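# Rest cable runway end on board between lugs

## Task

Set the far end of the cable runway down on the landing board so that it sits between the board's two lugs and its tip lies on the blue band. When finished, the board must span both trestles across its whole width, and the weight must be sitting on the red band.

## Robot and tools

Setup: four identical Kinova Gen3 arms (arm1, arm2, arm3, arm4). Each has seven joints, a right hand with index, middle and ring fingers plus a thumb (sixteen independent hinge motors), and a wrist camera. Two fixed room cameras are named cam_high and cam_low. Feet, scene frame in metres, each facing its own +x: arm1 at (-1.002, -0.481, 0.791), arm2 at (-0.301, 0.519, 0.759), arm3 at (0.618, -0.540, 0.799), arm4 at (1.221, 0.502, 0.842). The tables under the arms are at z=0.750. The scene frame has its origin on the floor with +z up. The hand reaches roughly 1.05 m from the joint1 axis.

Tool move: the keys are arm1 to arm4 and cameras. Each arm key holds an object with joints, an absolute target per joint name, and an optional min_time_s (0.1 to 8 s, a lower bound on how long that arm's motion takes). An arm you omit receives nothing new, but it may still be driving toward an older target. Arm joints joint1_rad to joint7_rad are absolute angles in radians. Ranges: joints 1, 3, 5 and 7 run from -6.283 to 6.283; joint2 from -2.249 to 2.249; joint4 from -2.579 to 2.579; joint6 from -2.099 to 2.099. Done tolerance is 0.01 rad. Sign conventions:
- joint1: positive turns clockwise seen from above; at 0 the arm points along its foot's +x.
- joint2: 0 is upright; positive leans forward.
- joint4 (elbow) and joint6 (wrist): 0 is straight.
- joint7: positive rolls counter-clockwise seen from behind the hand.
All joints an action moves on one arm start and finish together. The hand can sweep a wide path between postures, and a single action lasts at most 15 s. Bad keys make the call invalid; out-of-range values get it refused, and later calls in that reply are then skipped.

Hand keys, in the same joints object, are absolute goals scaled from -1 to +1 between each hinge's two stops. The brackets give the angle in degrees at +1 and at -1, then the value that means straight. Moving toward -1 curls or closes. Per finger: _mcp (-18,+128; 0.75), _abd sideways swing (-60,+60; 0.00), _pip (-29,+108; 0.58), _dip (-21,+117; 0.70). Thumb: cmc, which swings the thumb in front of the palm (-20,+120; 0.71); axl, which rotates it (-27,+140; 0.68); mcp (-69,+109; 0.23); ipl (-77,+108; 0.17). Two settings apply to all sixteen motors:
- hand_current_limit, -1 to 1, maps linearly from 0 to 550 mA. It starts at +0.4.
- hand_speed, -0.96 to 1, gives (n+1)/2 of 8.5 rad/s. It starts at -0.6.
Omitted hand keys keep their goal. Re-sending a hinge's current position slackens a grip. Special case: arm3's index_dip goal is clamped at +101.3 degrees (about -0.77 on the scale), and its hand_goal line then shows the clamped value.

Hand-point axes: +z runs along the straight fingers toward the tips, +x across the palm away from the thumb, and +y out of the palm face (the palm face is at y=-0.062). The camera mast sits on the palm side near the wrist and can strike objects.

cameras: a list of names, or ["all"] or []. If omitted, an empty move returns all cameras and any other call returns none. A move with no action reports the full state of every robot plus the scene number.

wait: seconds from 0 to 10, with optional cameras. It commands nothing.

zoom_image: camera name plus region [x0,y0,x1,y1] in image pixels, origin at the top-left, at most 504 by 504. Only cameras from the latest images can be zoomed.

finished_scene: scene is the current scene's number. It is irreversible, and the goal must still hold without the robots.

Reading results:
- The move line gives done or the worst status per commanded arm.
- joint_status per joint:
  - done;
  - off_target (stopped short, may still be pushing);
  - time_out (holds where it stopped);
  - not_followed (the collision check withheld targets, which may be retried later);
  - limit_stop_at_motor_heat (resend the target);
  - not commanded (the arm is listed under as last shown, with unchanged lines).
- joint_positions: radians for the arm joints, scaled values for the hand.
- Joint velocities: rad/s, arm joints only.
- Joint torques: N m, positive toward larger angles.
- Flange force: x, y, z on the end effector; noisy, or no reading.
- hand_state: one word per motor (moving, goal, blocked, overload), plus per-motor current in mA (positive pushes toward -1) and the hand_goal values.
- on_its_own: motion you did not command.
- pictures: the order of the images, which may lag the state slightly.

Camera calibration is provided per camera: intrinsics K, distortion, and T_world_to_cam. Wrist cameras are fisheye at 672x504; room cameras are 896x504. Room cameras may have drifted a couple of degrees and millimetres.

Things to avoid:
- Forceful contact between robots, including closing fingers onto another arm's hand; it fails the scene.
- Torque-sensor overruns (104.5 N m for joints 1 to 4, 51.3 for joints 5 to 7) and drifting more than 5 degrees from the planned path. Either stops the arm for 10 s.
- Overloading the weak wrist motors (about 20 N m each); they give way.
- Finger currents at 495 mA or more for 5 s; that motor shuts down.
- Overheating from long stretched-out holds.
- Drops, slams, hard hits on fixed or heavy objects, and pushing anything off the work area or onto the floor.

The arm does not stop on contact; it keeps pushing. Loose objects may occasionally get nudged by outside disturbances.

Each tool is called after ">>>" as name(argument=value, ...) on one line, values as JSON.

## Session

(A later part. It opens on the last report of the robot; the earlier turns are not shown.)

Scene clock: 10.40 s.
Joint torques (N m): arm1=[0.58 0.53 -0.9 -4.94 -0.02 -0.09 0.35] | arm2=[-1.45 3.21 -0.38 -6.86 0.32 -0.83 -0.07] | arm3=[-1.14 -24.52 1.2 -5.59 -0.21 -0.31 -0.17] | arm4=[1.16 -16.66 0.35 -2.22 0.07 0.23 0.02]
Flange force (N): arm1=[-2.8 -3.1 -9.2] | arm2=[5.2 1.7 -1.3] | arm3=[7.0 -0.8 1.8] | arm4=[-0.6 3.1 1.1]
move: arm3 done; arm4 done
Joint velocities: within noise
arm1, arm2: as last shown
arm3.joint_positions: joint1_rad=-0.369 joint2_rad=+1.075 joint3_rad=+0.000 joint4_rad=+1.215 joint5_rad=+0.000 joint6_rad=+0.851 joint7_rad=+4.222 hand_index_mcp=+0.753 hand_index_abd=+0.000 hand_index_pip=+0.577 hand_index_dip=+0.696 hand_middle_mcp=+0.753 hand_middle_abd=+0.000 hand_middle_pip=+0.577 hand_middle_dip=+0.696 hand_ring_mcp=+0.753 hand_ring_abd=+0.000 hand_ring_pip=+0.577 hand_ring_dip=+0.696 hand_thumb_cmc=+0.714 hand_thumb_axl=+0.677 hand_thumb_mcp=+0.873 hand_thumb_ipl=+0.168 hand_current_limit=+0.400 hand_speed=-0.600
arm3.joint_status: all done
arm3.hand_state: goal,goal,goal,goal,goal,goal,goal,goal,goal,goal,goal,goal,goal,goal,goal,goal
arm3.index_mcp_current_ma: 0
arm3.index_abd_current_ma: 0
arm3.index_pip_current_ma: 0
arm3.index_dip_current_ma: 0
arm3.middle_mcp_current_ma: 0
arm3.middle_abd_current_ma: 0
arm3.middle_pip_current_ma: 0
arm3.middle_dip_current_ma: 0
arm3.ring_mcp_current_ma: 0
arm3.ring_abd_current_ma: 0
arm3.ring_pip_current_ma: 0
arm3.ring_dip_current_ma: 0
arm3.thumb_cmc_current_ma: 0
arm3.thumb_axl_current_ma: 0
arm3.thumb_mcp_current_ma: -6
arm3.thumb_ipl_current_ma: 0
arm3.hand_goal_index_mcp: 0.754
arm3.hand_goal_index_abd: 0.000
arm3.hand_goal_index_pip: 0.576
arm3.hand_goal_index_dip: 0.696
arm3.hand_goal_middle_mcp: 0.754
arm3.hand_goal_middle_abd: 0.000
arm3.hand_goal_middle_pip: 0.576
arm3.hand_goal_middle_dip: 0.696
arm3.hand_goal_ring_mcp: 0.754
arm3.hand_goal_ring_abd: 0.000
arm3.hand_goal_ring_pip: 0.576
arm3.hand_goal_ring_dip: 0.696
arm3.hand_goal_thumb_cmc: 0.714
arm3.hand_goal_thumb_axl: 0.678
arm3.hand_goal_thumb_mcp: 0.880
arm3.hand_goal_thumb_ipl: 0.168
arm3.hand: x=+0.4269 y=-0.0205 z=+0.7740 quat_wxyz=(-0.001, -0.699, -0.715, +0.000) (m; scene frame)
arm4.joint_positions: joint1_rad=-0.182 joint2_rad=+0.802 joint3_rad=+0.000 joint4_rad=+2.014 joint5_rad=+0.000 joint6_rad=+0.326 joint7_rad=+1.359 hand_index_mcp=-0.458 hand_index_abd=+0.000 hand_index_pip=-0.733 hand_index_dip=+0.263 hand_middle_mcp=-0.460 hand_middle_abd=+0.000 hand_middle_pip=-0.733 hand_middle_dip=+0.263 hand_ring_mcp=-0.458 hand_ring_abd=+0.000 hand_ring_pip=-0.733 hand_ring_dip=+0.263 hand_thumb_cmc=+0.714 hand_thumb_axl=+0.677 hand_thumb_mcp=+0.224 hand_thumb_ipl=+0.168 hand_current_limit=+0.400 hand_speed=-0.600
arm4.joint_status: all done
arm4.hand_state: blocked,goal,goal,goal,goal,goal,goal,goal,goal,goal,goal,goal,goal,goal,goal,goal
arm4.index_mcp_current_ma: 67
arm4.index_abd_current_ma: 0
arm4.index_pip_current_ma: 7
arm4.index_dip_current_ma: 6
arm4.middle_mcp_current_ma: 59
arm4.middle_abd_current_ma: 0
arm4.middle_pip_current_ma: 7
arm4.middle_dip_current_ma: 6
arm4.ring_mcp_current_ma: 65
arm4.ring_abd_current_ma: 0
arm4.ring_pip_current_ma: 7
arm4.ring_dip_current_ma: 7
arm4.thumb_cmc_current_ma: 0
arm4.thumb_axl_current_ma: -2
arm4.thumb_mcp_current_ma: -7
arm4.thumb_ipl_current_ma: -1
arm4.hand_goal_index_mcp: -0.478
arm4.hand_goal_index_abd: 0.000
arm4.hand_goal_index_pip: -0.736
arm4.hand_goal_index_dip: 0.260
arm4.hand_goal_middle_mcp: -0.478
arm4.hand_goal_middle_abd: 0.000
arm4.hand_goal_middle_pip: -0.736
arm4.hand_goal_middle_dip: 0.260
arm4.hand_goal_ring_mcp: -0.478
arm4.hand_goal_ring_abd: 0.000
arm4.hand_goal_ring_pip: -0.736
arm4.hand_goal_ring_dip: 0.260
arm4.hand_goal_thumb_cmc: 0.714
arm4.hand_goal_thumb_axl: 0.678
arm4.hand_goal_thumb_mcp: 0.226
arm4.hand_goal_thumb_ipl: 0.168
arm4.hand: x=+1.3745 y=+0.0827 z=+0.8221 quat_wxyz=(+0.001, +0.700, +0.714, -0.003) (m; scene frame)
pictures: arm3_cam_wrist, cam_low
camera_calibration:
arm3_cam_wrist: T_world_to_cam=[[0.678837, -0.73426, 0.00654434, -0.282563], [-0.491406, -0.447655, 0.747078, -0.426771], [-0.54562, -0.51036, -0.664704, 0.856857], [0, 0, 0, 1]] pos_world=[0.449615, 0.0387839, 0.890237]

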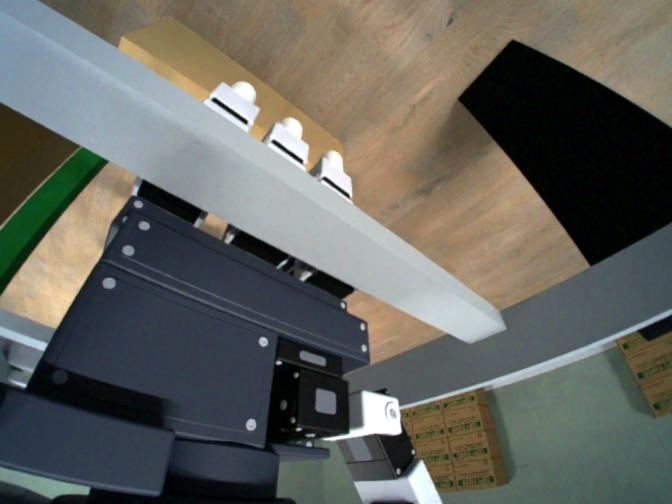

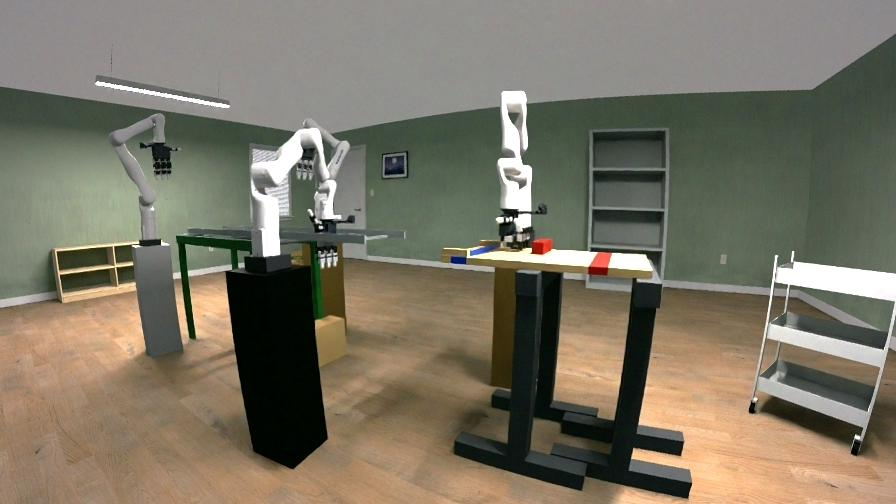

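>>> move(arm4={"joints": {"joint1_rad": -0.3777, "joint2_rad": 0.8199, "joint4_rad": 1.9418, "joint6_rad": 0.3799, "joint7_rad": 1.1634}, "min_time_s": 2.5}, arm3={"joints": {"joint1_rad": -0.343, "joint2_rad": 1.0603, "joint4_rad": 1.2528, "joint6_rad": 0.8285, "joint7_rad": 4.2484}, "min_time_s": 1.5})

>>> move(arm4={"joints": {"joint1_rad": -0.5475, "joint2_rad": 0.8567, "joint4_rad": 1.8148, "joint6_rad": 0.4701, "joint7_rad": 0.9936}, "min_time_s": 2.5}, arm3={"joints": {"hand_index_mcp": -0.479, "hand_middle_mcp": -0.479, "hand_ring_mcp": -0.479, "hand_index_pip": -0.8, "hand_middle_pip": -0.8, "hand_ring_pip": -0.8, "hand_index_dip": 0.26, "hand_middle_dip": 0.26, "hand_ring_dip": 0.26}}, cameras=["arm3_cam_wrist", "cam_high", "cam_low"])

>>> zoom_image(camera="cam_low", region=[280, 180, 400, 300])

>>> zoom_image(camera="cam_low", region=[520, 220, 680, 300])

>>> zoom_image(camera="cam_high", region=[270, 60, 440, 240])

Scene clock: 13.50 s.
Joint torques (N m): arm1=[0.58 0.55 -0.84 -4.94 0 -0.07 0.37] | arm2=[-1.48 3.26 -0.34 -6.94 0.31 -0.82 -0.07] | arm3=[-1.14 -24.14 1.19 -5.46 -0.16 -0.32 -0.13] | arm4=[-1.69 -18.13 -3.18 -3.86 -0.52 -0.41 0.12]
Flange force (N): arm1=[-2.9 -2.8 -9.1] | arm2=[5.3 1.8 -0.9] | arm3=[6.7 -0.5 1.6] | arm4=[-0.9 -3.5 1.4]
move: arm3 done; arm4 done
Joint velocities: within noise
arm1, arm2: as last shown
arm3.joint_positions: joint1_rad=-0.343 joint2_rad=+1.060 joint3_rad=+0.000 joint4_rad=+1.253 joint5_rad=+0.000 joint6_rad=+0.829 joint7_rad=+4.248 hand_index_mcp=+0.753 hand_index_abd=+0.000 hand_index_pip=+0.577 hand_index_dip=+0.696 hand_middle_mcp=+0.753 hand_middle_abd=+0.000 hand_middle_pip=+0.577 hand_middle_dip=+0.696 hand_ring_mcp=+0.753 hand_ring_abd=+0.000 hand_ring_pip=+0.577 hand_ring_dip=+0.696 hand_thumb_cmc=+0.714 hand_thumb_axl=+0.677 hand_thumb_mcp=+0.873 hand_thumb_ipl=+0.168 hand_current_limit=+0.400 hand_speed=-0.600
arm3.joint_status: all done
arm3.hand_state: goal,goal,goal,goal,goal,goal,goal,goal,goal,goal,goal,goal,goal,goal,goal,goal
arm3.index_mcp_current_ma: 0
arm3.index_abd_current_ma: 0
arm3.index_pip_current_ma: 0
arm3.index_dip_current_ma: 0
arm3.middle_mcp_current_ma: 0
arm3.middle_abd_current_ma: 0
arm3.middle_pip_current_ma: 0
arm3.middle_dip_current_ma: 0
arm3.ring_mcp_current_ma: 0
arm3.ring_abd_current_ma: 0
arm3.ring_pip_current_ma: 0
arm3.ring_dip_current_ma: 0
arm3.thumb_cmc_current_ma: 0
arm3.thumb_axl_current_ma: 0
arm3.thumb_mcp_current_ma: -6
arm3.thumb_ipl_current_ma: 0
arm3.hand_goal_index_mcp: 0.754
arm3.hand_goal_index_abd: 0.000
arm3.hand_goal_index_pip: 0.576
arm3.hand_goal_index_dip: 0.696
arm3.hand_goal_middle_mcp: 0.754
arm3.hand_goal_middle_abd: 0.000
arm3.hand_goal_middle_pip: 0.576
arm3.hand_goal_middle_dip: 0.696
arm3.hand_goal_ring_mcp: 0.754
arm3.hand_goal_ring_abd: 0.000
arm3.hand_goal_ring_pip: 0.576
arm3.hand_goal_ring_dip: 0.696
arm3.hand_goal_thumb_cmc: 0.714
arm3.hand_goal_thumb_axl: 0.678
arm3.hand_goal_thumb_mcp: 0.880
arm3.hand_goal_thumb_ipl: 0.168
arm3.hand: x=+0.4449 y=-0.0203 z=+0.7742 quat_wxyz=(-0.001, -0.699, -0.715, +0.000) (m; scene frame)
arm4.joint_positions: joint1_rad=-0.378 joint2_rad=+0.820 joint3_rad=+0.000 joint4_rad=+1.942 joint5_rad=+0.000 joint6_rad=+0.380 joint7_rad=+1.163 hand_index_mcp=-0.459 hand_index_abd=+0.001 hand_index_pip=-0.733 hand_index_dip=+0.263 hand_middle_mcp=-0.461 hand_middle_abd=+0.000 hand_middle_pip=-0.733 hand_middle_dip=+0.263 hand_ring_mcp=-0.459 hand_ring_abd=+0.000 hand_ring_pip=-0.733 hand_ring_dip=+0.263 hand_thumb_cmc=+0.714 hand_thumb_axl=+0.677 hand_thumb_mcp=+0.224 hand_thumb_ipl=+0.168 hand_current_limit=+0.400 hand_speed=-0.600
arm4.joint_status: all done
arm4.hand_state: goal,goal,goal,goal,goal,goal,goal,goal,goal,goal,goal,goal,goal,goal,goal,goal
arm4.index_mcp_current_ma: 61
arm4.index_abd_current_ma: 2
arm4.index_pip_current_ma: 8
arm4.index_dip_current_ma: 6
arm4.middle_mcp_current_ma: 55
arm4.middle_abd_current_ma: 0
arm4.middle_pip_current_ma: 7
arm4.middle_dip_current_ma: 6
arm4.ring_mcp_current_ma: 62
arm4.ring_abd_current_ma: 0
arm4.ring_pip_current_ma: 6
arm4.ring_dip_current_ma: 7
arm4.thumb_cmc_current_ma: 0
arm4.thumb_axl_current_ma: -2
arm4.thumb_mcp_current_ma: -7
arm4.thumb_ipl_current_ma: -1
arm4.hand_goal_index_mcp: -0.478
arm4.hand_goal_index_abd: 0.000
arm4.hand_goal_index_pip: -0.736
arm4.hand_goal_index_dip: 0.260
arm4.hand_goal_middle_mcp: -0.478
arm4.hand_goal_middle_abd: 0.000
arm4.hand_goal_middle_pip: -0.736
arm4.hand_goal_middle_dip: 0.260
arm4.hand_goal_ring_mcp: -0.478
arm4.hand_goal_ring_abd: 0.000
arm4.hand_goal_ring_pip: -0.736
arm4.hand_goal_ring_dip: 0.260
arm4.hand_goal_thumb_cmc: 0.714
arm4.hand_goal_thumb_axl: 0.678
arm4.hand_goal_thumb_mcp: 0.226
arm4.hand_goal_thumb_ipl: 0.168
arm4.hand: x=+1.4596 y=+0.0844 z=+0.8222 quat_wxyz=(+0.001, +0.700, +0.714, -0.003) (m; scene frame)
pictures: none

Scene clock: 16.30 s.
Joint torques (N m): arm1=[0.63 0.57 -0.82 -4.97 0 -0.1 0.38] | arm2=[-1.41 3.31 -0.37 -6.81 0.31 -0.82 -0.06] | arm3=[-1.12 -24.06 1.27 -5.48 -0.02 -0.25 -0.19] | arm4=[-1.83 -19.44 -3.09 -5.1 -0.67 -0.75 0.14]
Flange force (N): arm1=[-2.8 -2.7 -9.1] | arm2=[5.3 1.7 -1.4] | arm3=[6.3 -0.3 1.5] | arm4=[-0.7 -3.9 0.9]
move: arm3 done; arm4 done
Joint velocities: within noise
arm1, arm2: as last shown
arm3.joint_positions: joint1_rad=-0.343 joint2_rad=+1.060 joint3_rad=+0.000 joint4_rad=+1.253 joint5_rad=+0.000 joint6_rad=+0.829 joint7_rad=+4.248 hand_index_mcp=-0.463 hand_index_abd=+0.000 hand_index_pip=-0.797 hand_index_dip=+0.262 hand_middle_mcp=-0.461 hand_middle_abd=+0.000 hand_middle_pip=-0.797 hand_middle_dip=+0.262 hand_ring_mcp=-0.460 hand_ring_abd=+0.000 hand_ring_pip=-0.797 hand_ring_dip=+0.263 hand_thumb_cmc=+0.714 hand_thumb_axl=+0.677 hand_thumb_mcp=+0.873 hand_thumb_ipl=+0.168 hand_current_limit=+0.400 hand_speed=-0.600
arm3.joint_status: all done
arm3.hand_state: goal,goal,goal,goal,goal,goal,goal,goal,goal,goal,goal,goal,goal,goal,goal,goal
arm3.index_mcp_current_ma: 17
arm3.index_abd_current_ma: 0
arm3.index_pip_current_ma: 1
arm3.index_dip_current_ma: 1
arm3.middle_mcp_current_ma: 20
arm3.middle_abd_current_ma: 0
arm3.middle_pip_current_ma: 1
arm3.middle_dip_current_ma: 1
arm3.ring_mcp_current_ma: 21
arm3.ring_abd_current_ma: 0
arm3.ring_pip_current_ma: 1
arm3.ring_dip_current_ma: 1
arm3.thumb_cmc_current_ma: 0
arm3.thumb_axl_current_ma: 0
arm3.thumb_mcp_current_ma: -6
arm3.thumb_ipl_current_ma: 0
arm3.hand_goal_index_mcp: -0.478
arm3.hand_goal_index_abd: 0.000
arm3.hand_goal_index_pip: -0.800
arm3.hand_goal_index_dip: 0.260
arm3.hand_goal_middle_mcp: -0.478
arm3.hand_goal_middle_abd: 0.000
arm3.hand_goal_middle_pip: -0.800
arm3.hand_goal_middle_dip: 0.260
arm3.hand_goal_ring_mcp: -0.478
arm3.hand_goal_ring_abd: 0.000
arm3.hand_goal_ring_pip: -0.800
arm3.hand_goal_ring_dip: 0.260
arm3.hand_goal_thumb_cmc: 0.714
arm3.hand_goal_thumb_axl: 0.678
arm3.hand_goal_thumb_mcp: 0.880
arm3.hand_goal_thumb_ipl: 0.168
arm3.hand: x=+0.4449 y=-0.0203 z=+0.7742 quat_wxyz=(-0.001, -0.699, -0.715, +0.000) (m; scene frame)
arm4.joint_positions: joint1_rad=-0.547 joint2_rad=+0.857 joint3_rad=+0.000 joint4_rad=+1.815 joint5_rad=+0.000 joint6_rad=+0.470 joint7_rad=+0.994 hand_index_mcp=-0.464 hand_index_abd=+0.001 hand_index_pip=-0.733 hand_index_dip=+0.263 hand_middle_mcp=-0.466 hand_middle_abd=+0.000 hand_middle_pip=-0.733 hand_middle_dip=+0.263 hand_ring_mcp=-0.464 hand_ring_abd=+0.000 hand_ring_pip=-0.733 hand_ring_dip=+0.263 hand_thumb_cmc=+0.714 hand_thumb_axl=+0.677 hand_thumb_mcp=+0.224 hand_thumb_ipl=+0.168 hand_current_limit=+0.400 hand_speed=-0.600
arm4.joint_status: all done
arm4.hand_state: goal,goal,goal,goal,goal,goal,goal,goal,goal,goal,goal,goal,goal,goal,goal,goal
arm4.index_mcp_current_ma: 45
arm4.index_abd_current_ma: 2
arm4.index_pip_current_ma: 8
arm4.index_dip_current_ma: 6
arm4.middle_mcp_current_ma: 37
arm4.middle_abd_current_ma: 0
arm4.middle_pip_current_ma: 7
arm4.middle_dip_current_ma: 6
arm4.ring_mcp_current_ma: 42
arm4.ring_abd_current_ma: 0
arm4.ring_pip_current_ma: 6
arm4.ring_dip_current_ma: 7
arm4.thumb_cmc_current_ma: 0
arm4.thumb_axl_current_ma: -2
arm4.thumb_mcp_current_ma: -7
arm4.thumb_ipl_current_ma: -1
arm4.hand_goal_index_mcp: -0.478
arm4.hand_goal_index_abd: 0.000
arm4.hand_goal_index_pip: -0.736
arm4.hand_goal_index_dip: 0.260
arm4.hand_goal_middle_mcp: -0.478
arm4.hand_goal_middle_abd: 0.000
arm4.hand_goal_middle_pip: -0.736
arm4.hand_goal_middle_dip: 0.260
arm4.hand_goal_ring_mcp: -0.478
arm4.hand_goal_ring_abd: 0.000
arm4.hand_goal_ring_pip: -0.736
arm4.hand_goal_ring_dip: 0.260
arm4.hand_goal_thumb_cmc: 0.714
arm4.hand_goal_thumb_axl: 0.678
arm4.hand_goal_thumb_mcp: 0.226
arm4.hand_goal_thumb_ipl: 0.168
arm4.hand: x=+1.5446 y=+0.0862 z=+0.8221 quat_wxyz=(+0.001, +0.700, +0.714, -0.003) (m; scene frame)
pictures: arm3_cam_wrist, cam_high, cam_low
camera_calibration:
arm3_cam_wrist: T_world_to_cam=[[0.678763, -0.734328, 0.00655328, -0.294608], [-0.491429, -0.447576, 0.74711, -0.418007], [-0.545691, -0.510331, -0.664668, 0.866913], [0, 0, 0, 1]] pos_world=[0.467614, 0.038984, 0.890437]

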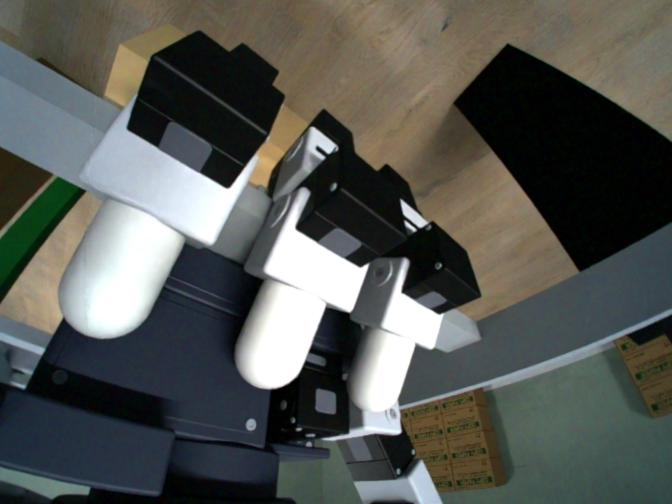

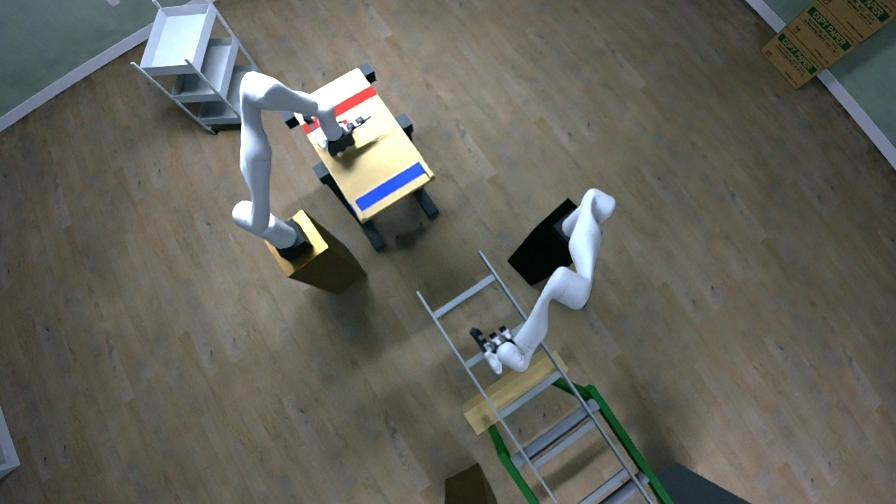

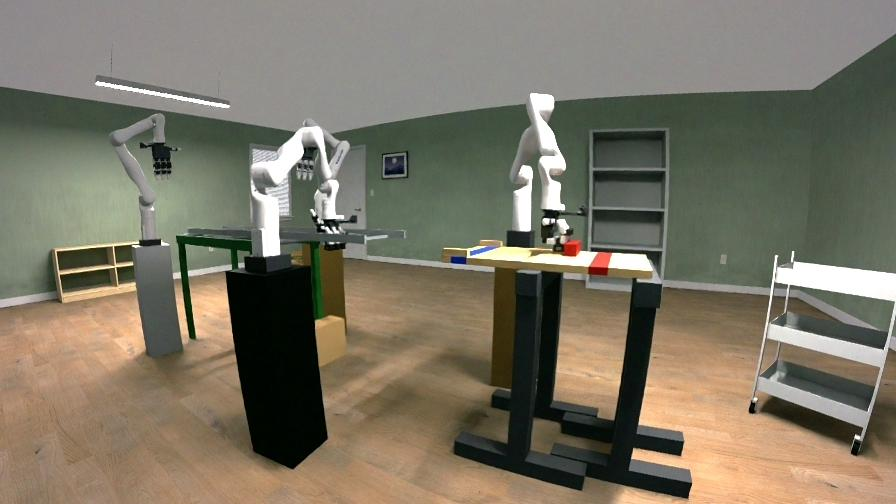

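Scaled by 4.200 from the camera's 896x504 image, which has a finer 1280x720 frame.

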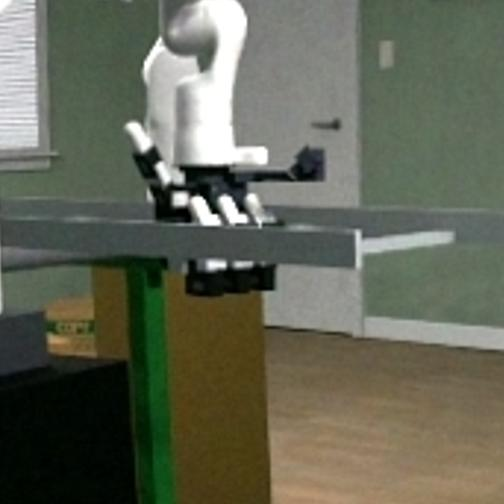

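Scaled by 3.150 from the camera's 896x504 image, which has a finer 1280x720 frame.

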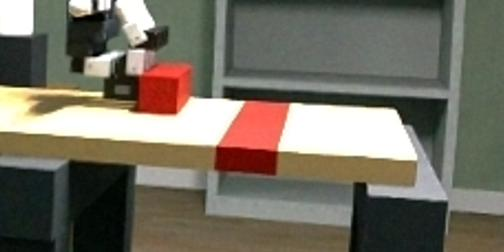

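Scaled by 2.800 from the camera's 896x504 image, which has a finer 1280x720 frame.

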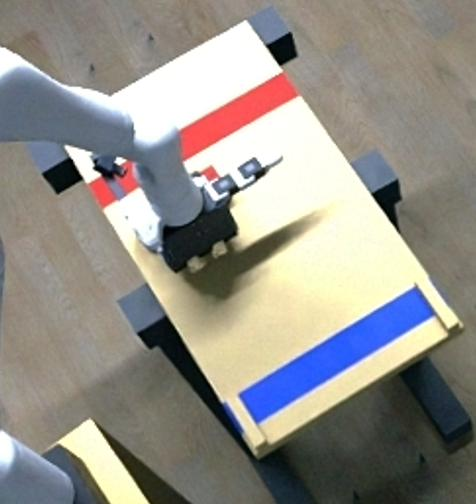

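>>> move(arm4={"joints": {"joint1_rad": -0.6727, "joint2_rad": 0.9066, "joint4_rad": 1.6605, "joint6_rad": 0.5745, "joint7_rad": 0.8684}, "min_time_s": 2.3}, arm3={"joints": {"joint1_rad": -0.2168, "joint2_rad": 1.0067, "joint4_rad": 1.3804, "joint6_rad": 0.7545, "joint7_rad": 4.3746}, "min_time_s": 2.5})

>>> move(arm4={"joints": {"joint1_rad": -0.7373, "joint2_rad": 0.9453, "joint4_rad": 1.5481, "joint6_rad": 0.6482, "joint7_rad": 0.8038}, "min_time_s": 1.8}, arm3={"joints": {"joint1_rad": -0.0795, "joint2_rad": 0.973, "joint4_rad": 1.4573, "joint6_rad": 0.7113, "joint7_rad": 4.5119}, "min_time_s": 2.5}, cameras=["arm3_cam_wrist", "cam_high", "cam_low"])

>>> zoom_image(camera="cam_low", region=[540, 225, 660, 285])

>>> zoom_image(camera="cam_high", region=[380, 215, 490, 305])

>>> zoom_image(camera="cam_high", region=[270, 60, 440, 240])

>>> zoom_image(camera="cam_low", region=[300, 190, 460, 270])

Scene clock: 19.40 s.
Joint torques (N m): arm1=[0.63 0.59 -0.84 -4.95 0.01 -0.1 0.32] | arm2=[-1.46 3.32 -0.34 -6.87 0.36 -0.86 -0.05] | arm3=[-1.13 -23.26 1.36 -4.99 -0.09 -0.27 -0.11] | arm4=[-1.81 -21.32 -2.8 -6.36 -0.79 -0.95 0.11]
Flange force (N): arm1=[-2.7 -3.0 -9.1] | arm2=[5.4 2.0 -1.2] | arm3=[6.4 0.6 1.8] | arm4=[-0.4 -4.1 1.4]
move: arm3 done; arm4 done
Joint velocities: within noise
arm1, arm2: as last shown
arm3.joint_positions: joint1_rad=-0.217 joint2_rad=+1.007 joint3_rad=+0.000 joint4_rad=+1.380 joint5_rad=+0.000 joint6_rad=+0.755 joint7_rad=+4.375 hand_index_mcp=-0.463 hand_index_abd=+0.000 hand_index_pip=-0.797 hand_index_dip=+0.262 hand_middle_mcp=-0.461 hand_middle_abd=+0.000 hand_middle_pip=-0.797 hand_middle_dip=+0.262 hand_ring_mcp=-0.460 hand_ring_abd=+0.000 hand_ring_pip=-0.797 hand_ring_dip=+0.263 hand_thumb_cmc=+0.714 hand_thumb_axl=+0.677 hand_thumb_mcp=+0.873 hand_thumb_ipl=+0.168 hand_current_limit=+0.400 hand_speed=-0.600
arm3.joint_status: all done
arm3.hand_state: goal,goal,goal,goal,goal,goal,goal,goal,goal,goal,goal,goal,goal,goal,goal,goal
arm3.index_mcp_current_ma: 17
arm3.index_abd_current_ma: 0
arm3.index_pip_current_ma: 1
arm3.index_dip_current_ma: 1
arm3.middle_mcp_current_ma: 20
arm3.middle_abd_current_ma: 0
arm3.middle_pip_current_ma: 1
arm3.middle_dip_current_ma: 1
arm3.ring_mcp_current_ma: 21
arm3.ring_abd_current_ma: 0
arm3.ring_pip_current_ma: 1
arm3.ring_dip_current_ma: 1
arm3.thumb_cmc_current_ma: 0
arm3.thumb_axl_current_ma: 0
arm3.thumb_mcp_current_ma: -6
arm3.thumb_ipl_current_ma: 0
arm3.hand_goal_index_mcp: -0.478
arm3.hand_goal_index_abd: 0.000
arm3.hand_goal_index_pip: -0.800
arm3.hand_goal_index_dip: 0.260
arm3.hand_goal_middle_mcp: -0.478
arm3.hand_goal_middle_abd: 0.000
arm3.hand_goal_middle_pip: -0.800
arm3.hand_goal_middle_dip: 0.260
arm3.hand_goal_ring_mcp: -0.478
arm3.hand_goal_ring_abd: 0.000
arm3.hand_goal_ring_pip: -0.800
arm3.hand_goal_ring_dip: 0.260
arm3.hand_goal_thumb_cmc: 0.714
arm3.hand_goal_thumb_axl: 0.678
arm3.hand_goal_thumb_mcp: 0.880
arm3.hand_goal_thumb_ipl: 0.168
arm3.hand: x=+0.5249 y=-0.0181 z=+0.7771 quat_wxyz=(-0.001, -0.699, -0.715, +0.000) (m; scene frame)
arm4.joint_positions: joint1_rad=-0.673 joint2_rad=+0.907 joint3_rad=+0.000 joint4_rad=+1.661 joint5_rad=+0.000 joint6_rad=+0.575 joint7_rad=+0.868 hand_index_mcp=-0.466 hand_index_abd=+0.001 hand_index_pip=-0.733 hand_index_dip=+0.263 hand_middle_mcp=-0.469 hand_middle_abd=+0.000 hand_middle_pip=-0.733 hand_middle_dip=+0.263 hand_ring_mcp=-0.465 hand_ring_abd=+0.000 hand_ring_pip=-0.733 hand_ring_dip=+0.263 hand_thumb_cmc=+0.714 hand_thumb_axl=+0.677 hand_thumb_mcp=+0.224 hand_thumb_ipl=+0.168 hand_current_limit=+0.400 hand_speed=-0.600
arm4.joint_status: all done
arm4.hand_state: goal,goal,goal,goal,goal,goal,goal,goal,goal,goal,goal,goal,goal,goal,goal,goal
arm4.index_mcp_current_ma: 35
arm4.index_abd_current_ma: 1
arm4.index_pip_current_ma: 8
arm4.index_dip_current_ma: 6
arm4.middle_mcp_current_ma: 27
arm4.middle_abd_current_ma: 0
arm4.middle_pip_current_ma: 7
arm4.middle_dip_current_ma: 6
arm4.ring_mcp_current_ma: 42
arm4.ring_abd_current_ma: 0
arm4.ring_pip_current_ma: 6
arm4.ring_dip_current_ma: 7
arm4.thumb_cmc_current_ma: 0
arm4.thumb_axl_current_ma: -2
arm4.thumb_mcp_current_ma: -7
arm4.thumb_ipl_current_ma: -1
arm4.hand_goal_index_mcp: -0.478
arm4.hand_goal_index_abd: 0.000
arm4.hand_goal_index_pip: -0.736
arm4.hand_goal_index_dip: 0.260
arm4.hand_goal_middle_mcp: -0.478
arm4.hand_goal_middle_abd: 0.000
arm4.hand_goal_middle_pip: -0.736
arm4.hand_goal_middle_dip: 0.260
arm4.hand_goal_ring_mcp: -0.478
arm4.hand_goal_ring_abd: 0.000
arm4.hand_goal_ring_pip: -0.736
arm4.hand_goal_ring_dip: 0.260
arm4.hand_goal_thumb_cmc: 0.714
arm4.hand_goal_thumb_axl: 0.678
arm4.hand_goal_thumb_mcp: 0.226
arm4.hand_goal_thumb_ipl: 0.168
arm4.hand: x=+1.6197 y=+0.0878 z=+0.8221 quat_wxyz=(+0.001, +0.700, +0.714, -0.003) (m; scene frame)
pictures: none

Scene clock: 22.20 s.
Joint torques (N m): arm1=[0.57 0.52 -0.84 -4.98 0.01 -0.08 0.38] | arm2=[-1.44 3.26 -0.48 -6.78 0.31 -0.83 -0.08] | arm3=[-1.35 -23.16 0.8 -5.27 -0.22 -0.3 -0.21] | arm4=[-1.72 -22.15 -2.59 -7.03 -0.8 -1.16 0.07]
Flange force (N): arm1=[-2.9 -2.8 -9.0] | arm2=[5.3 1.3 -1.6] | arm3=[4.7 2.3 2.7] | arm4=[-0.2 -4.2 0.7]
move: arm3 done; arm4 done
Joint velocities: within noise
arm1, arm2: as last shown
arm3.joint_positions: joint1_rad=-0.080 joint2_rad=+0.973 joint3_rad=+0.000 joint4_rad=+1.457 joint5_rad=+0.000 joint6_rad=+0.711 joint7_rad=+4.512 hand_index_mcp=-0.463 hand_index_abd=+0.000 hand_index_pip=-0.797 hand_index_dip=+0.262 hand_middle_mcp=-0.461 hand_middle_abd=+0.000 hand_middle_pip=-0.798 hand_middle_dip=+0.262 hand_ring_mcp=-0.461 hand_ring_abd=+0.000 hand_ring_pip=-0.797 hand_ring_dip=+0.263 hand_thumb_cmc=+0.714 hand_thumb_axl=+0.677 hand_thumb_mcp=+0.873 hand_thumb_ipl=+0.168 hand_current_limit=+0.400 hand_speed=-0.600
arm3.joint_status: all done
arm3.hand_state: goal,goal,goal,goal,goal,goal,goal,goal,goal,goal,goal,goal,goal,goal,goal,goal
arm3.index_mcp_current_ma: 17
arm3.index_abd_current_ma: 0
arm3.index_pip_current_ma: 1
arm3.index_dip_current_ma: 1
arm3.middle_mcp_current_ma: 19
arm3.middle_abd_current_ma: 0
arm3.middle_pip_current_ma: 1
arm3.middle_dip_current_ma: 1
arm3.ring_mcp_current_ma: 20
arm3.ring_abd_current_ma: 0
arm3.ring_pip_current_ma: 1
arm3.ring_dip_current_ma: 1
arm3.thumb_cmc_current_ma: 0
arm3.thumb_axl_current_ma: 0
arm3.thumb_mcp_current_ma: -6
arm3.thumb_ipl_current_ma: 0
arm3.hand_goal_index_mcp: -0.478
arm3.hand_goal_index_abd: 0.000
arm3.hand_goal_index_pip: -0.800
arm3.hand_goal_index_dip: 0.260
arm3.hand_goal_middle_mcp: -0.478
arm3.hand_goal_middle_abd: 0.000
arm3.hand_goal_middle_pip: -0.800
arm3.hand_goal_middle_dip: 0.260
arm3.hand_goal_ring_mcp: -0.478
arm3.hand_goal_ring_abd: 0.000
arm3.hand_goal_ring_pip: -0.800
arm3.hand_goal_ring_dip: 0.260
arm3.hand_goal_thumb_cmc: 0.714
arm3.hand_goal_thumb_axl: 0.678
arm3.hand_goal_thumb_mcp: 0.880
arm3.hand_goal_thumb_ipl: 0.168
arm3.hand: x=+0.6048 y=-0.0162 z=+0.7800 quat_wxyz=(-0.001, -0.699, -0.715, +0.000) (m; scene frame)
arm4.joint_positions: joint1_rad=-0.737 joint2_rad=+0.945 joint3_rad=+0.000 joint4_rad=+1.548 joint5_rad=+0.000 joint6_rad=+0.648 joint7_rad=+0.804 hand_index_mcp=-0.467 hand_index_abd=+0.001 hand_index_pip=-0.733 hand_index_dip=+0.263 hand_middle_mcp=-0.469 hand_middle_abd=+0.000 hand_middle_pip=-0.733 hand_middle_dip=+0.263 hand_ring_mcp=-0.465 hand_ring_abd=+0.000 hand_ring_pip=-0.733 hand_ring_dip=+0.263 hand_thumb_cmc=+0.714 hand_thumb_axl=+0.677 hand_thumb_mcp=+0.224 hand_thumb_ipl=+0.168 hand_current_limit=+0.400 hand_speed=-0.600
arm4.joint_status: all done
arm4.hand_state: goal,goal,goal,goal,goal,goal,goal,goal,goal,goal,goal,goal,goal,goal,goal,goal
arm4.index_mcp_current_ma: 34
arm4.index_abd_current_ma: 1
arm4.index_pip_current_ma: 8
arm4.index_dip_current_ma: 6
arm4.middle_mcp_current_ma: 27
arm4.middle_abd_current_ma: 0
arm4.middle_pip_current_ma: 7
arm4.middle_dip_current_ma: 6
arm4.ring_mcp_current_ma: 42
arm4.ring_abd_current_ma: 0
arm4.ring_pip_current_ma: 6
arm4.ring_dip_current_ma: 7
arm4.thumb_cmc_current_ma: 0
arm4.thumb_axl_current_ma: -2
arm4.thumb_mcp_current_ma: -7
arm4.thumb_ipl_current_ma: -1
arm4.hand_goal_index_mcp: -0.478
arm4.hand_goal_index_abd: 0.000
arm4.hand_goal_index_pip: -0.736
arm4.hand_goal_index_dip: 0.260
arm4.hand_goal_middle_mcp: -0.478
arm4.hand_goal_middle_abd: 0.000
arm4.hand_goal_middle_pip: -0.736
arm4.hand_goal_middle_dip: 0.260
arm4.hand_goal_ring_mcp: -0.478
arm4.hand_goal_ring_abd: 0.000
arm4.hand_goal_ring_pip: -0.736
arm4.hand_goal_ring_dip: 0.260
arm4.hand_goal_thumb_cmc: 0.714
arm4.hand_goal_thumb_axl: 0.678
arm4.hand_goal_thumb_mcp: 0.226
arm4.hand_goal_thumb_ipl: 0.168
arm4.hand: x=+1.6648 y=+0.0885 z=+0.8222 quat_wxyz=(+0.001, +0.700, +0.714, -0.003) (m; scene frame)
pictures: arm3_cam_wrist, cam_high, cam_low
camera_calibration:
arm3_cam_wrist: T_world_to_cam=[[0.678763, -0.734328, 0.00655328, -0.400169], [-0.491429, -0.447576, 0.74711, -0.341926], [-0.545691, -0.510331, -0.664668, 0.960116], [0, 0, 0, 1]] pos_world=[0.627514, 0.043084, 0.896237]

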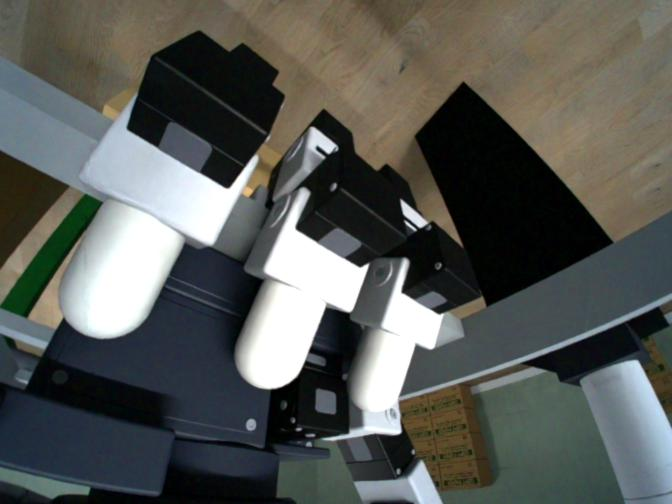

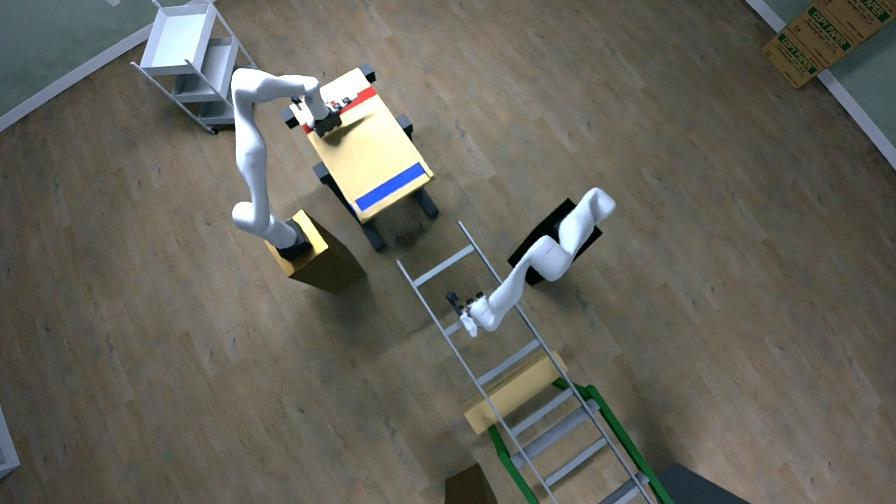

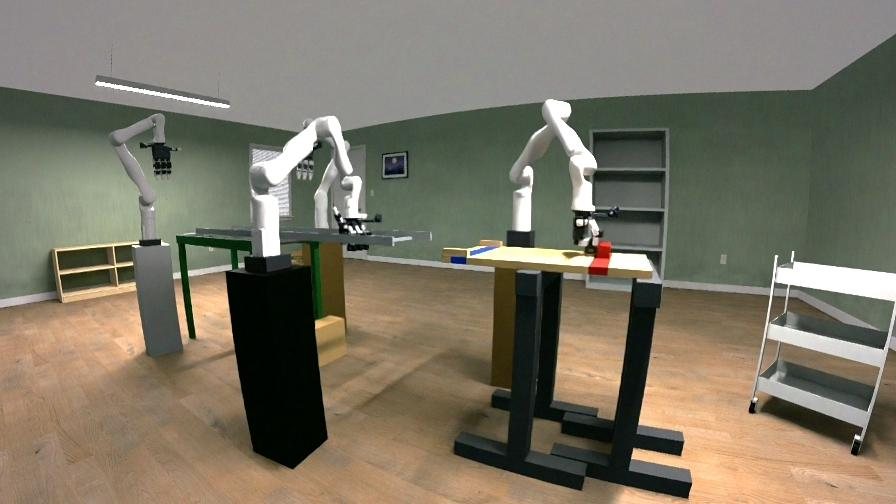

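Scaled by 4.200 from the camera's 896x504 image, which has a finer 1280x720 frame.

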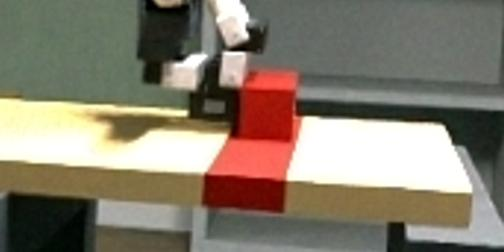

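Scaled by 4.582 from the camera's 896x504 image, which has a finer 1280x720 frame.

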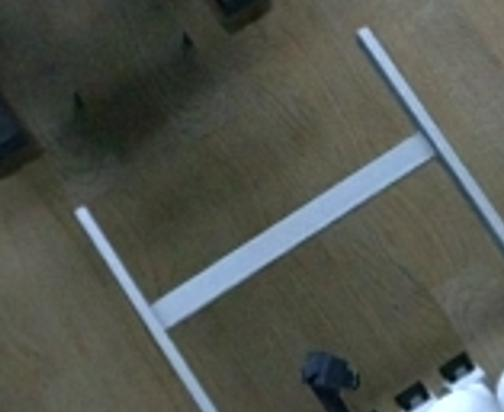

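Scaled by 2.800 from the camera's 896x504 image, which has a finer 1280x720 frame.

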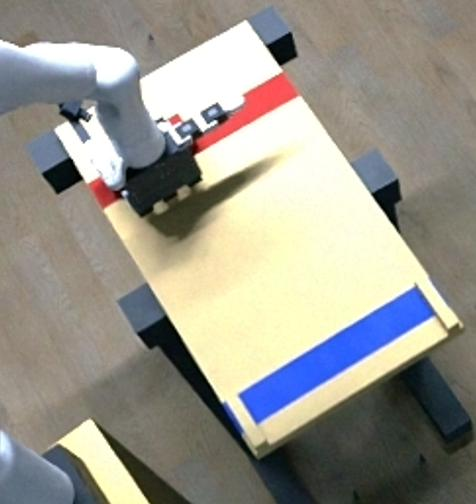

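Scaled by 3.150 from the camera's 896x504 image, which has a finer 1280x720 frame.

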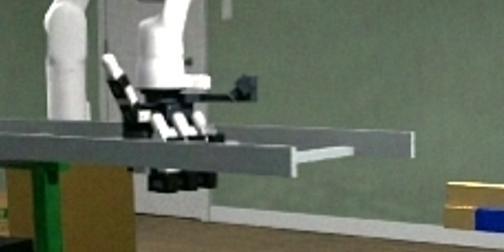

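>>> move(arm4={"joints": {"joint1_rad": -0.6727, "joint2_rad": 0.9066, "joint4_rad": 1.6605, "joint6_rad": 0.5745, "joint7_rad": 0.8684}, "min_time_s": 1.8}, arm3={"joints": {"joint1_rad": 0.0649, "joint2_rad": 0.9577, "joint4_rad": 1.4845, "joint6_rad": 0.6994, "joint7_rad": 4.6563}, "min_time_s": 2.5})

>>> move(arm4={"joints": {"joint1_rad": -0.6709, "joint2_rad": 0.6775, "joint4_rad": 1.6014, "joint6_rad": 0.8627, "joint7_rad": 0.8702}, "min_time_s": 2}, arm3={"joints": {"joint1_rad": 0.2106, "joint2_rad": 0.9605, "joint4_rad": 1.4628, "joint6_rad": 0.7183, "joint7_rad": 4.802}, "min_time_s": 2.5}, cameras=["cam_high", "cam_low"])

>>> zoom_image(camera="cam_high", region=[350, 175, 470, 275])

>>> zoom_image(camera="cam_low", region=[360, 200, 500, 280])

Scene clock: 26.90 s.
Joint torques (N m): arm1=[0.58 0.59 -0.85 -4.89 0.02 -0.07 0.38] | arm2=[-1.38 3.14 -0.36 -6.85 0.28 -0.82 -0.07] | arm3=[-0.6 -35.68 2.33 -10.42 0.35 -0.14 -0.07] | arm4=[1.2 -19.85 0.44 -4.08 0.07 0.19 -0.01]
Flange force (N): arm1=[-2.9 -2.8 -9.3] | arm2=[5.0 1.6 -1.4] | arm3=[1.7 1.5 26.4] | arm4=[0.2 2.7 0.8]
move: arm3 done; arm4 done
Joint velocities: within noise
arm1, arm2: as last shown
arm3.joint_positions: joint1_rad=+0.065 joint2_rad=+0.958 joint3_rad=+0.000 joint4_rad=+1.485 joint5_rad=+0.000 joint6_rad=+0.699 joint7_rad=+4.656 hand_index_mcp=-0.463 hand_index_abd=+0.000 hand_index_pip=-0.797 hand_index_dip=+0.262 hand_middle_mcp=-0.461 hand_middle_abd=+0.000 hand_middle_pip=-0.798 hand_middle_dip=+0.262 hand_ring_mcp=-0.461 hand_ring_abd=+0.000 hand_ring_pip=-0.797 hand_ring_dip=+0.263 hand_thumb_cmc=+0.714 hand_thumb_axl=+0.677 hand_thumb_mcp=+0.873 hand_thumb_ipl=+0.168 hand_current_limit=+0.400 hand_speed=-0.600
arm3.joint_status: all done
arm3.hand_state: goal,goal,goal,goal,goal,goal,goal,goal,goal,goal,goal,goal,goal,goal,goal,goal
arm3.index_mcp_current_ma: 17
arm3.index_abd_current_ma: 0
arm3.index_pip_current_ma: 1
arm3.index_dip_current_ma: 1
arm3.middle_mcp_current_ma: 19
arm3.middle_abd_current_ma: 0
arm3.middle_pip_current_ma: 1
arm3.middle_dip_current_ma: 1
arm3.ring_mcp_current_ma: 20
arm3.ring_abd_current_ma: 0
arm3.ring_pip_current_ma: 1
arm3.ring_dip_current_ma: 1
arm3.thumb_cmc_current_ma: 0
arm3.thumb_axl_current_ma: 0
arm3.thumb_mcp_current_ma: -6
arm3.thumb_ipl_current_ma: 0
arm3.hand_goal_index_mcp: -0.478
arm3.hand_goal_index_abd: 0.000
arm3.hand_goal_index_pip: -0.800
arm3.hand_goal_index_dip: 0.260
arm3.hand_goal_middle_mcp: -0.478
arm3.hand_goal_middle_abd: 0.000
arm3.hand_goal_middle_pip: -0.800
arm3.hand_goal_middle_dip: 0.260
arm3.hand_goal_ring_mcp: -0.478
arm3.hand_goal_ring_abd: 0.000
arm3.hand_goal_ring_pip: -0.800
arm3.hand_goal_ring_dip: 0.260
arm3.hand_goal_thumb_cmc: 0.714
arm3.hand_goal_thumb_axl: 0.678
arm3.hand_goal_thumb_mcp: 0.880
arm3.hand_goal_thumb_ipl: 0.168
arm3.hand: x=+0.6847 y=-0.0142 z=+0.7830 quat_wxyz=(-0.001, -0.699, -0.715, +0.000) (m; scene frame)
arm4.joint_positions: joint1_rad=-0.673 joint2_rad=+0.907 joint3_rad=+0.000 joint4_rad=+1.661 joint5_rad=+0.000 joint6_rad=+0.575 joint7_rad=+0.868 hand_index_mcp=-0.467 hand_index_abd=+0.001 hand_index_pip=-0.733 hand_index_dip=+0.263 hand_middle_mcp=-0.469 hand_middle_abd=+0.000 hand_middle_pip=-0.733 hand_middle_dip=+0.263 hand_ring_mcp=-0.465 hand_ring_abd=+0.000 hand_ring_pip=-0.733 hand_ring_dip=+0.263 hand_thumb_cmc=+0.714 hand_thumb_axl=+0.677 hand_thumb_mcp=+0.224 hand_thumb_ipl=+0.168 hand_current_limit=+0.400 hand_speed=-0.600
arm4.joint_status: all done
arm4.hand_state: goal,goal,goal,goal,goal,goal,goal,goal,goal,goal,goal,goal,goal,goal,goal,goal
arm4.index_mcp_current_ma: 34
arm4.index_abd_current_ma: 1
arm4.index_pip_current_ma: 7
arm4.index_dip_current_ma: 6
arm4.middle_mcp_current_ma: 27
arm4.middle_abd_current_ma: 0
arm4.middle_pip_current_ma: 7
arm4.middle_dip_current_ma: 6
arm4.ring_mcp_current_ma: 42
arm4.ring_abd_current_ma: 0
arm4.ring_pip_current_ma: 6
arm4.ring_dip_current_ma: 7
arm4.thumb_cmc_current_ma: 0
arm4.thumb_axl_current_ma: -2
arm4.thumb_mcp_current_ma: -7
arm4.thumb_ipl_current_ma: -1
arm4.hand_goal_index_mcp: -0.478
arm4.hand_goal_index_abd: 0.000
arm4.hand_goal_index_pip: -0.736
arm4.hand_goal_index_dip: 0.260
arm4.hand_goal_middle_mcp: -0.478
arm4.hand_goal_middle_abd: 0.000
arm4.hand_goal_middle_pip: -0.736
arm4.hand_goal_middle_dip: 0.260
arm4.hand_goal_ring_mcp: -0.478
arm4.hand_goal_ring_abd: 0.000
arm4.hand_goal_ring_pip: -0.736
arm4.hand_goal_ring_dip: 0.260
arm4.hand_goal_thumb_cmc: 0.714
arm4.hand_goal_thumb_axl: 0.678
arm4.hand_goal_thumb_mcp: 0.226
arm4.hand_goal_thumb_ipl: 0.168
arm4.hand: x=+1.6197 y=+0.0877 z=+0.8221 quat_wxyz=(+0.001, +0.700, +0.714, -0.003) (m; scene frame)
pictures: none

Scene clock: 29.70 s.
Joint torques (N m): arm1=[0.56 0.56 -0.84 -4.92 -0.01 -0.08 0.33] | arm2=[-1.48 3.17 -0.32 -6.87 0.32 -0.82 -0.07] | arm3=[-0.71 -42.35 2.38 -11.3 0.18 0.68 -0.31] | arm4=[1.22 -18.65 0.36 -5.92 0.02 0.11 -0.02]
Flange force (N): arm1=[-2.9 -2.9 -9.2] | arm2=[5.0 1.8 -1.3] | arm3=[6.5 3.0 39.4] | arm4=[-0.1 2.8 0.4]
move: arm3 done; arm4 done
Joint velocities: within noise
arm1.joint_positions: joint1_rad=-0.170 joint2_rad=-0.445 joint3_rad=-0.104 joint4_rad=+1.450 joint5_rad=-0.078 joint6_rad=+2.013 joint7_rad=+1.605 hand_index_mcp=+0.753 hand_index_abd=+0.000 hand_index_pip=+0.577 hand_index_dip=+0.696 hand_middle_mcp=+0.753 hand_middle_abd=+0.000 hand_middle_pip=+0.577 hand_middle_dip=+0.696 hand_ring_mcp=+0.753 hand_ring_abd=+0.000 hand_ring_pip=+0.577 hand_ring_dip=+0.696 hand_thumb_cmc=+0.714 hand_thumb_axl=+0.677 hand_thumb_mcp=+0.224 hand_thumb_ipl=+0.168 hand_current_limit=+0.400 hand_speed=-0.600
arm1.joint_status: not commanded
arm1.hand_state: goal,goal,goal,goal,goal,goal,goal,goal,goal,goal,goal,goal,goal,goal,goal,goal
arm1.index_mcp_current_ma: 0
arm1.index_abd_current_ma: 0
arm1.index_pip_current_ma: 0
arm1.index_dip_current_ma: 0
arm1.middle_mcp_current_ma: 0
arm1.middle_abd_current_ma: 0
arm1.middle_pip_current_ma: 0
arm1.middle_dip_current_ma: 0
arm1.ring_mcp_current_ma: 0
arm1.ring_abd_current_ma: 0
arm1.ring_pip_current_ma: 0
arm1.ring_dip_current_ma: 0
arm1.thumb_cmc_current_ma: 0
arm1.thumb_axl_current_ma: 0
arm1.thumb_mcp_current_ma: -1
arm1.thumb_ipl_current_ma: 0
arm1.hand_goal_index_mcp: 0.754
arm1.hand_goal_index_abd: 0.000
arm1.hand_goal_index_pip: 0.576
arm1.hand_goal_index_dip: 0.696
arm1.hand_goal_middle_mcp: 0.754
arm1.hand_goal_middle_abd: 0.000
arm1.hand_goal_middle_pip: 0.576
arm1.hand_goal_middle_dip: 0.696
arm1.hand_goal_ring_mcp: 0.754
arm1.hand_goal_ring_abd: 0.000
arm1.hand_goal_ring_pip: 0.576
arm1.hand_goal_ring_dip: 0.696
arm1.hand_goal_thumb_cmc: 0.714
arm1.hand_goal_thumb_axl: 0.678
arm1.hand_goal_thumb_mcp: 0.226
arm1.hand_goal_thumb_ipl: 0.168
arm1.hand: x=-1.1238 y=-0.3588 z=+1.3273 quat_wxyz=(+0.031, -0.788, +0.613, +0.047) (m; scene frame)
arm2.joint_positions: joint1_rad=+0.489 joint2_rad=-0.428 joint3_rad=-0.027 joint4_rad=+1.439 joint5_rad=-0.040 joint6_rad=+2.048 joint7_rad=+1.801 hand_index_mcp=+0.753 hand_index_abd=+0.000 hand_index_pip=+0.577 hand_index_dip=+0.696 hand_middle_mcp=+0.753 hand_middle_abd=+0.000 hand_middle_pip=+0.577 hand_middle_dip=+0.696 hand_ring_mcp=+0.753 hand_ring_abd=+0.000 hand_ring_pip=+0.577 hand_ring_dip=+0.696 hand_thumb_cmc=+0.714 hand_thumb_axl=+0.677 hand_thumb_mcp=+0.224 hand_thumb_ipl=+0.168 hand_current_limit=+0.400 hand_speed=-0.600
arm2.joint_status: not commanded
arm2.hand_state: goal,goal,goal,goal,goal,goal,goal,goal,goal,goal,goal,goal,goal,goal,goal,goal
arm2.index_mcp_current_ma: -3
arm2.index_abd_current_ma: 0
arm2.index_pip_current_ma: 2
arm2.index_dip_current_ma: 0
arm2.middle_mcp_current_ma: -3
arm2.middle_abd_current_ma: 0
arm2.middle_pip_current_ma: 2
arm2.middle_dip_current_ma: 0
arm2.ring_mcp_current_ma: -3
arm2.ring_abd_current_ma: 0
arm2.ring_pip_current_ma: 2
arm2.ring_dip_current_ma: 0
arm2.thumb_cmc_current_ma: 1
arm2.thumb_axl_current_ma: -3
arm2.thumb_mcp_current_ma: -10
arm2.thumb_ipl_current_ma: -1
arm2.hand_goal_index_mcp: 0.754
arm2.hand_goal_index_abd: 0.000
arm2.hand_goal_index_pip: 0.576
arm2.hand_goal_index_dip: 0.696
arm2.hand_goal_middle_mcp: 0.754
arm2.hand_goal_middle_abd: 0.000
arm2.hand_goal_middle_pip: 0.576
arm2.hand_goal_middle_dip: 0.696
arm2.hand_goal_ring_mcp: 0.754
arm2.hand_goal_ring_abd: 0.000
arm2.hand_goal_ring_pip: 0.576
arm2.hand_goal_ring_dip: 0.696
arm2.hand_goal_thumb_cmc: 0.714
arm2.hand_goal_thumb_axl: 0.678
arm2.hand_goal_thumb_mcp: 0.226
arm2.hand_goal_thumb_ipl: 0.168
arm2.hand: x=-0.2946 y=+0.3803 z=+1.2963 quat_wxyz=(+0.028, +0.799, +0.599, -0.034) (m; scene frame)
arm3.joint_positions: joint1_rad=+0.211 joint2_rad=+0.961 joint3_rad=+0.000 joint4_rad=+1.463 joint5_rad=+0.000 joint6_rad=+0.718 joint7_rad=+4.802 hand_index_mcp=-0.463 hand_index_abd=+0.000 hand_index_pip=-0.797 hand_index_dip=+0.262 hand_middle_mcp=-0.461 hand_middle_abd=+0.000 hand_middle_pip=-0.798 hand_middle_dip=+0.262 hand_ring_mcp=-0.461 hand_ring_abd=+0.000 hand_ring_pip=-0.797 hand_ring_dip=+0.263 hand_thumb_cmc=+0.714 hand_thumb_axl=+0.677 hand_thumb_mcp=+0.873 hand_thumb_ipl=+0.168 hand_current_limit=+0.400 hand_speed=-0.600
arm3.joint_status: all done
arm3.hand_state: goal,goal,goal,goal,goal,goal,goal,goal,goal,goal,goal,goal,goal,goal,goal,goal
arm3.index_mcp_current_ma: 17
arm3.index_abd_current_ma: 0
arm3.index_pip_current_ma: 1
arm3.index_dip_current_ma: 1
arm3.middle_mcp_current_ma: 19
arm3.middle_abd_current_ma: 0
arm3.middle_pip_current_ma: 1
arm3.middle_dip_current_ma: 1
arm3.ring_mcp_current_ma: 20
arm3.ring_abd_current_ma: 0
arm3.ring_pip_current_ma: 1
arm3.ring_dip_current_ma: 1
arm3.thumb_cmc_current_ma: 0
arm3.thumb_axl_current_ma: 0
arm3.thumb_mcp_current_ma: -6
arm3.thumb_ipl_current_ma: 0
arm3.hand_goal_index_mcp: -0.478
arm3.hand_goal_index_abd: 0.000
arm3.hand_goal_index_pip: -0.800
arm3.hand_goal_index_dip: 0.260
arm3.hand_goal_middle_mcp: -0.478
arm3.hand_goal_middle_abd: 0.000
arm3.hand_goal_middle_pip: -0.800
arm3.hand_goal_middle_dip: 0.260
arm3.hand_goal_ring_mcp: -0.478
arm3.hand_goal_ring_abd: 0.000
arm3.hand_goal_ring_pip: -0.800
arm3.hand_goal_ring_dip: 0.260
arm3.hand_goal_thumb_cmc: 0.714
arm3.hand_goal_thumb_axl: 0.678
arm3.hand_goal_thumb_mcp: 0.880
arm3.hand_goal_thumb_ipl: 0.168
arm3.hand: x=+0.7646 y=-0.0121 z=+0.7860 quat_wxyz=(-0.001, -0.699, -0.715, +0.000) (m; scene frame)
arm4.joint_positions: joint1_rad=-0.671 joint2_rad=+0.677 joint3_rad=+0.000 joint4_rad=+1.601 joint5_rad=+0.000 joint6_rad=+0.863 joint7_rad=+0.870 hand_index_mcp=-0.467 hand_index_abd=+0.001 hand_index_pip=-0.733 hand_index_dip=+0.263 hand_middle_mcp=-0.469 hand_middle_abd=+0.000 hand_middle_pip=-0.733 hand_middle_dip=+0.263 hand_ring_mcp=-0.465 hand_ring_abd=+0.000 hand_ring_pip=-0.733 hand_ring_dip=+0.263 hand_thumb_cmc=+0.714 hand_thumb_axl=+0.677 hand_thumb_mcp=+0.224 hand_thumb_ipl=+0.168 hand_current_limit=+0.400 hand_speed=-0.600
arm4.joint_status: all done
arm4.hand_state: goal,goal,goal,goal,goal,goal,goal,goal,goal,goal,goal,goal,goal,goal,goal,goal
arm4.index_mcp_current_ma: 34
arm4.index_abd_current_ma: 1
arm4.index_pip_current_ma: 7
arm4.index_dip_current_ma: 6
arm4.middle_mcp_current_ma: 27
arm4.middle_abd_current_ma: 0
arm4.middle_pip_current_ma: 7
arm4.middle_dip_current_ma: 6
arm4.ring_mcp_current_ma: 42
arm4.ring_abd_current_ma: 0
arm4.ring_pip_current_ma: 6
arm4.ring_dip_current_ma: 7
arm4.thumb_cmc_current_ma: 0
arm4.thumb_axl_current_ma: -2
arm4.thumb_mcp_current_ma: -7
arm4.thumb_ipl_current_ma: -1
arm4.hand_goal_index_mcp: -0.478
arm4.hand_goal_index_abd: 0.000
arm4.hand_goal_index_pip: -0.736
arm4.hand_goal_index_dip: 0.260
arm4.hand_goal_middle_mcp: -0.478
arm4.hand_goal_middle_abd: 0.000
arm4.hand_goal_middle_pip: -0.736
arm4.hand_goal_middle_dip: 0.260
arm4.hand_goal_ring_mcp: -0.478
arm4.hand_goal_ring_abd: 0.000
arm4.hand_goal_ring_pip: -0.736
arm4.hand_goal_ring_dip: 0.260
arm4.hand_goal_thumb_cmc: 0.714
arm4.hand_goal_thumb_axl: 0.678
arm4.hand_goal_thumb_mcp: 0.226
arm4.hand_goal_thumb_ipl: 0.168
arm4.hand: x=+1.6196 y=+0.0876 z=+0.9500 quat_wxyz=(+0.001, +0.700, +0.714, -0.003) (m; scene frame)
pictures: cam_high, cam_low

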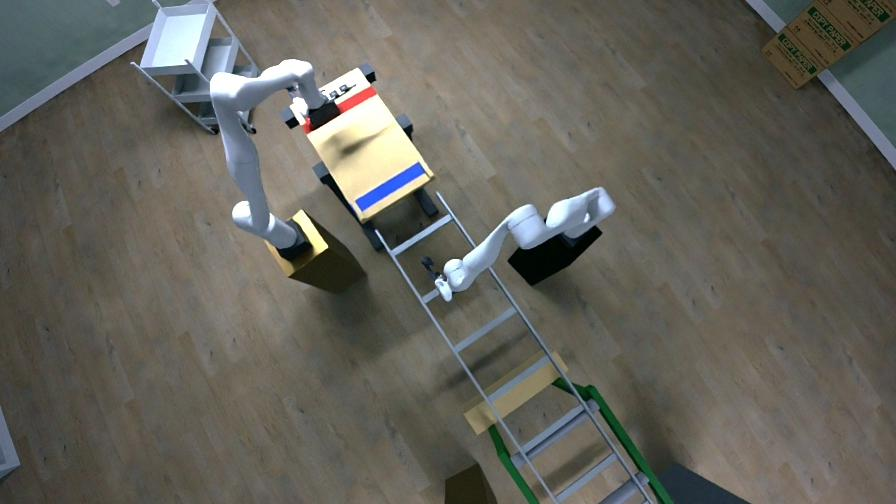

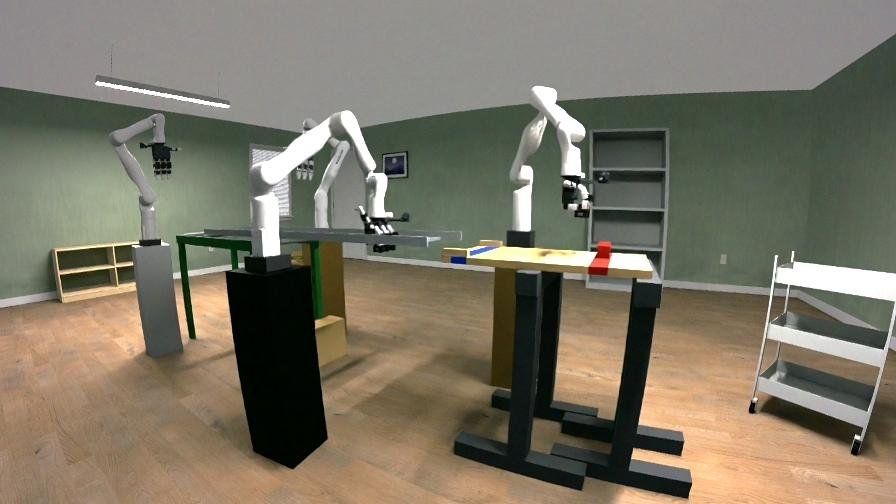

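Scaled by 4.200 from the camera's 896x504 image, which has a finer 1280x720 frame.

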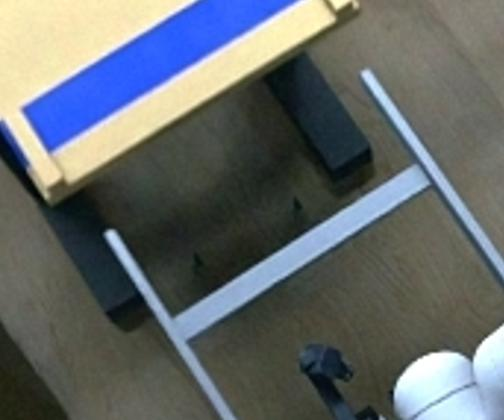

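Scaled by 3.600 from the camera's 896x504 image, which has a finer 1280x720 frame.

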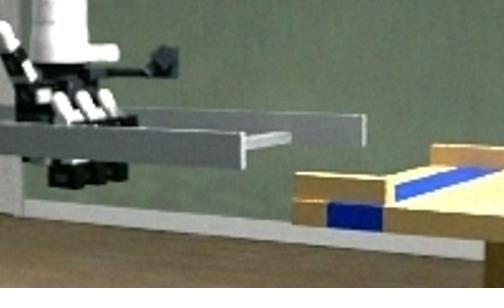

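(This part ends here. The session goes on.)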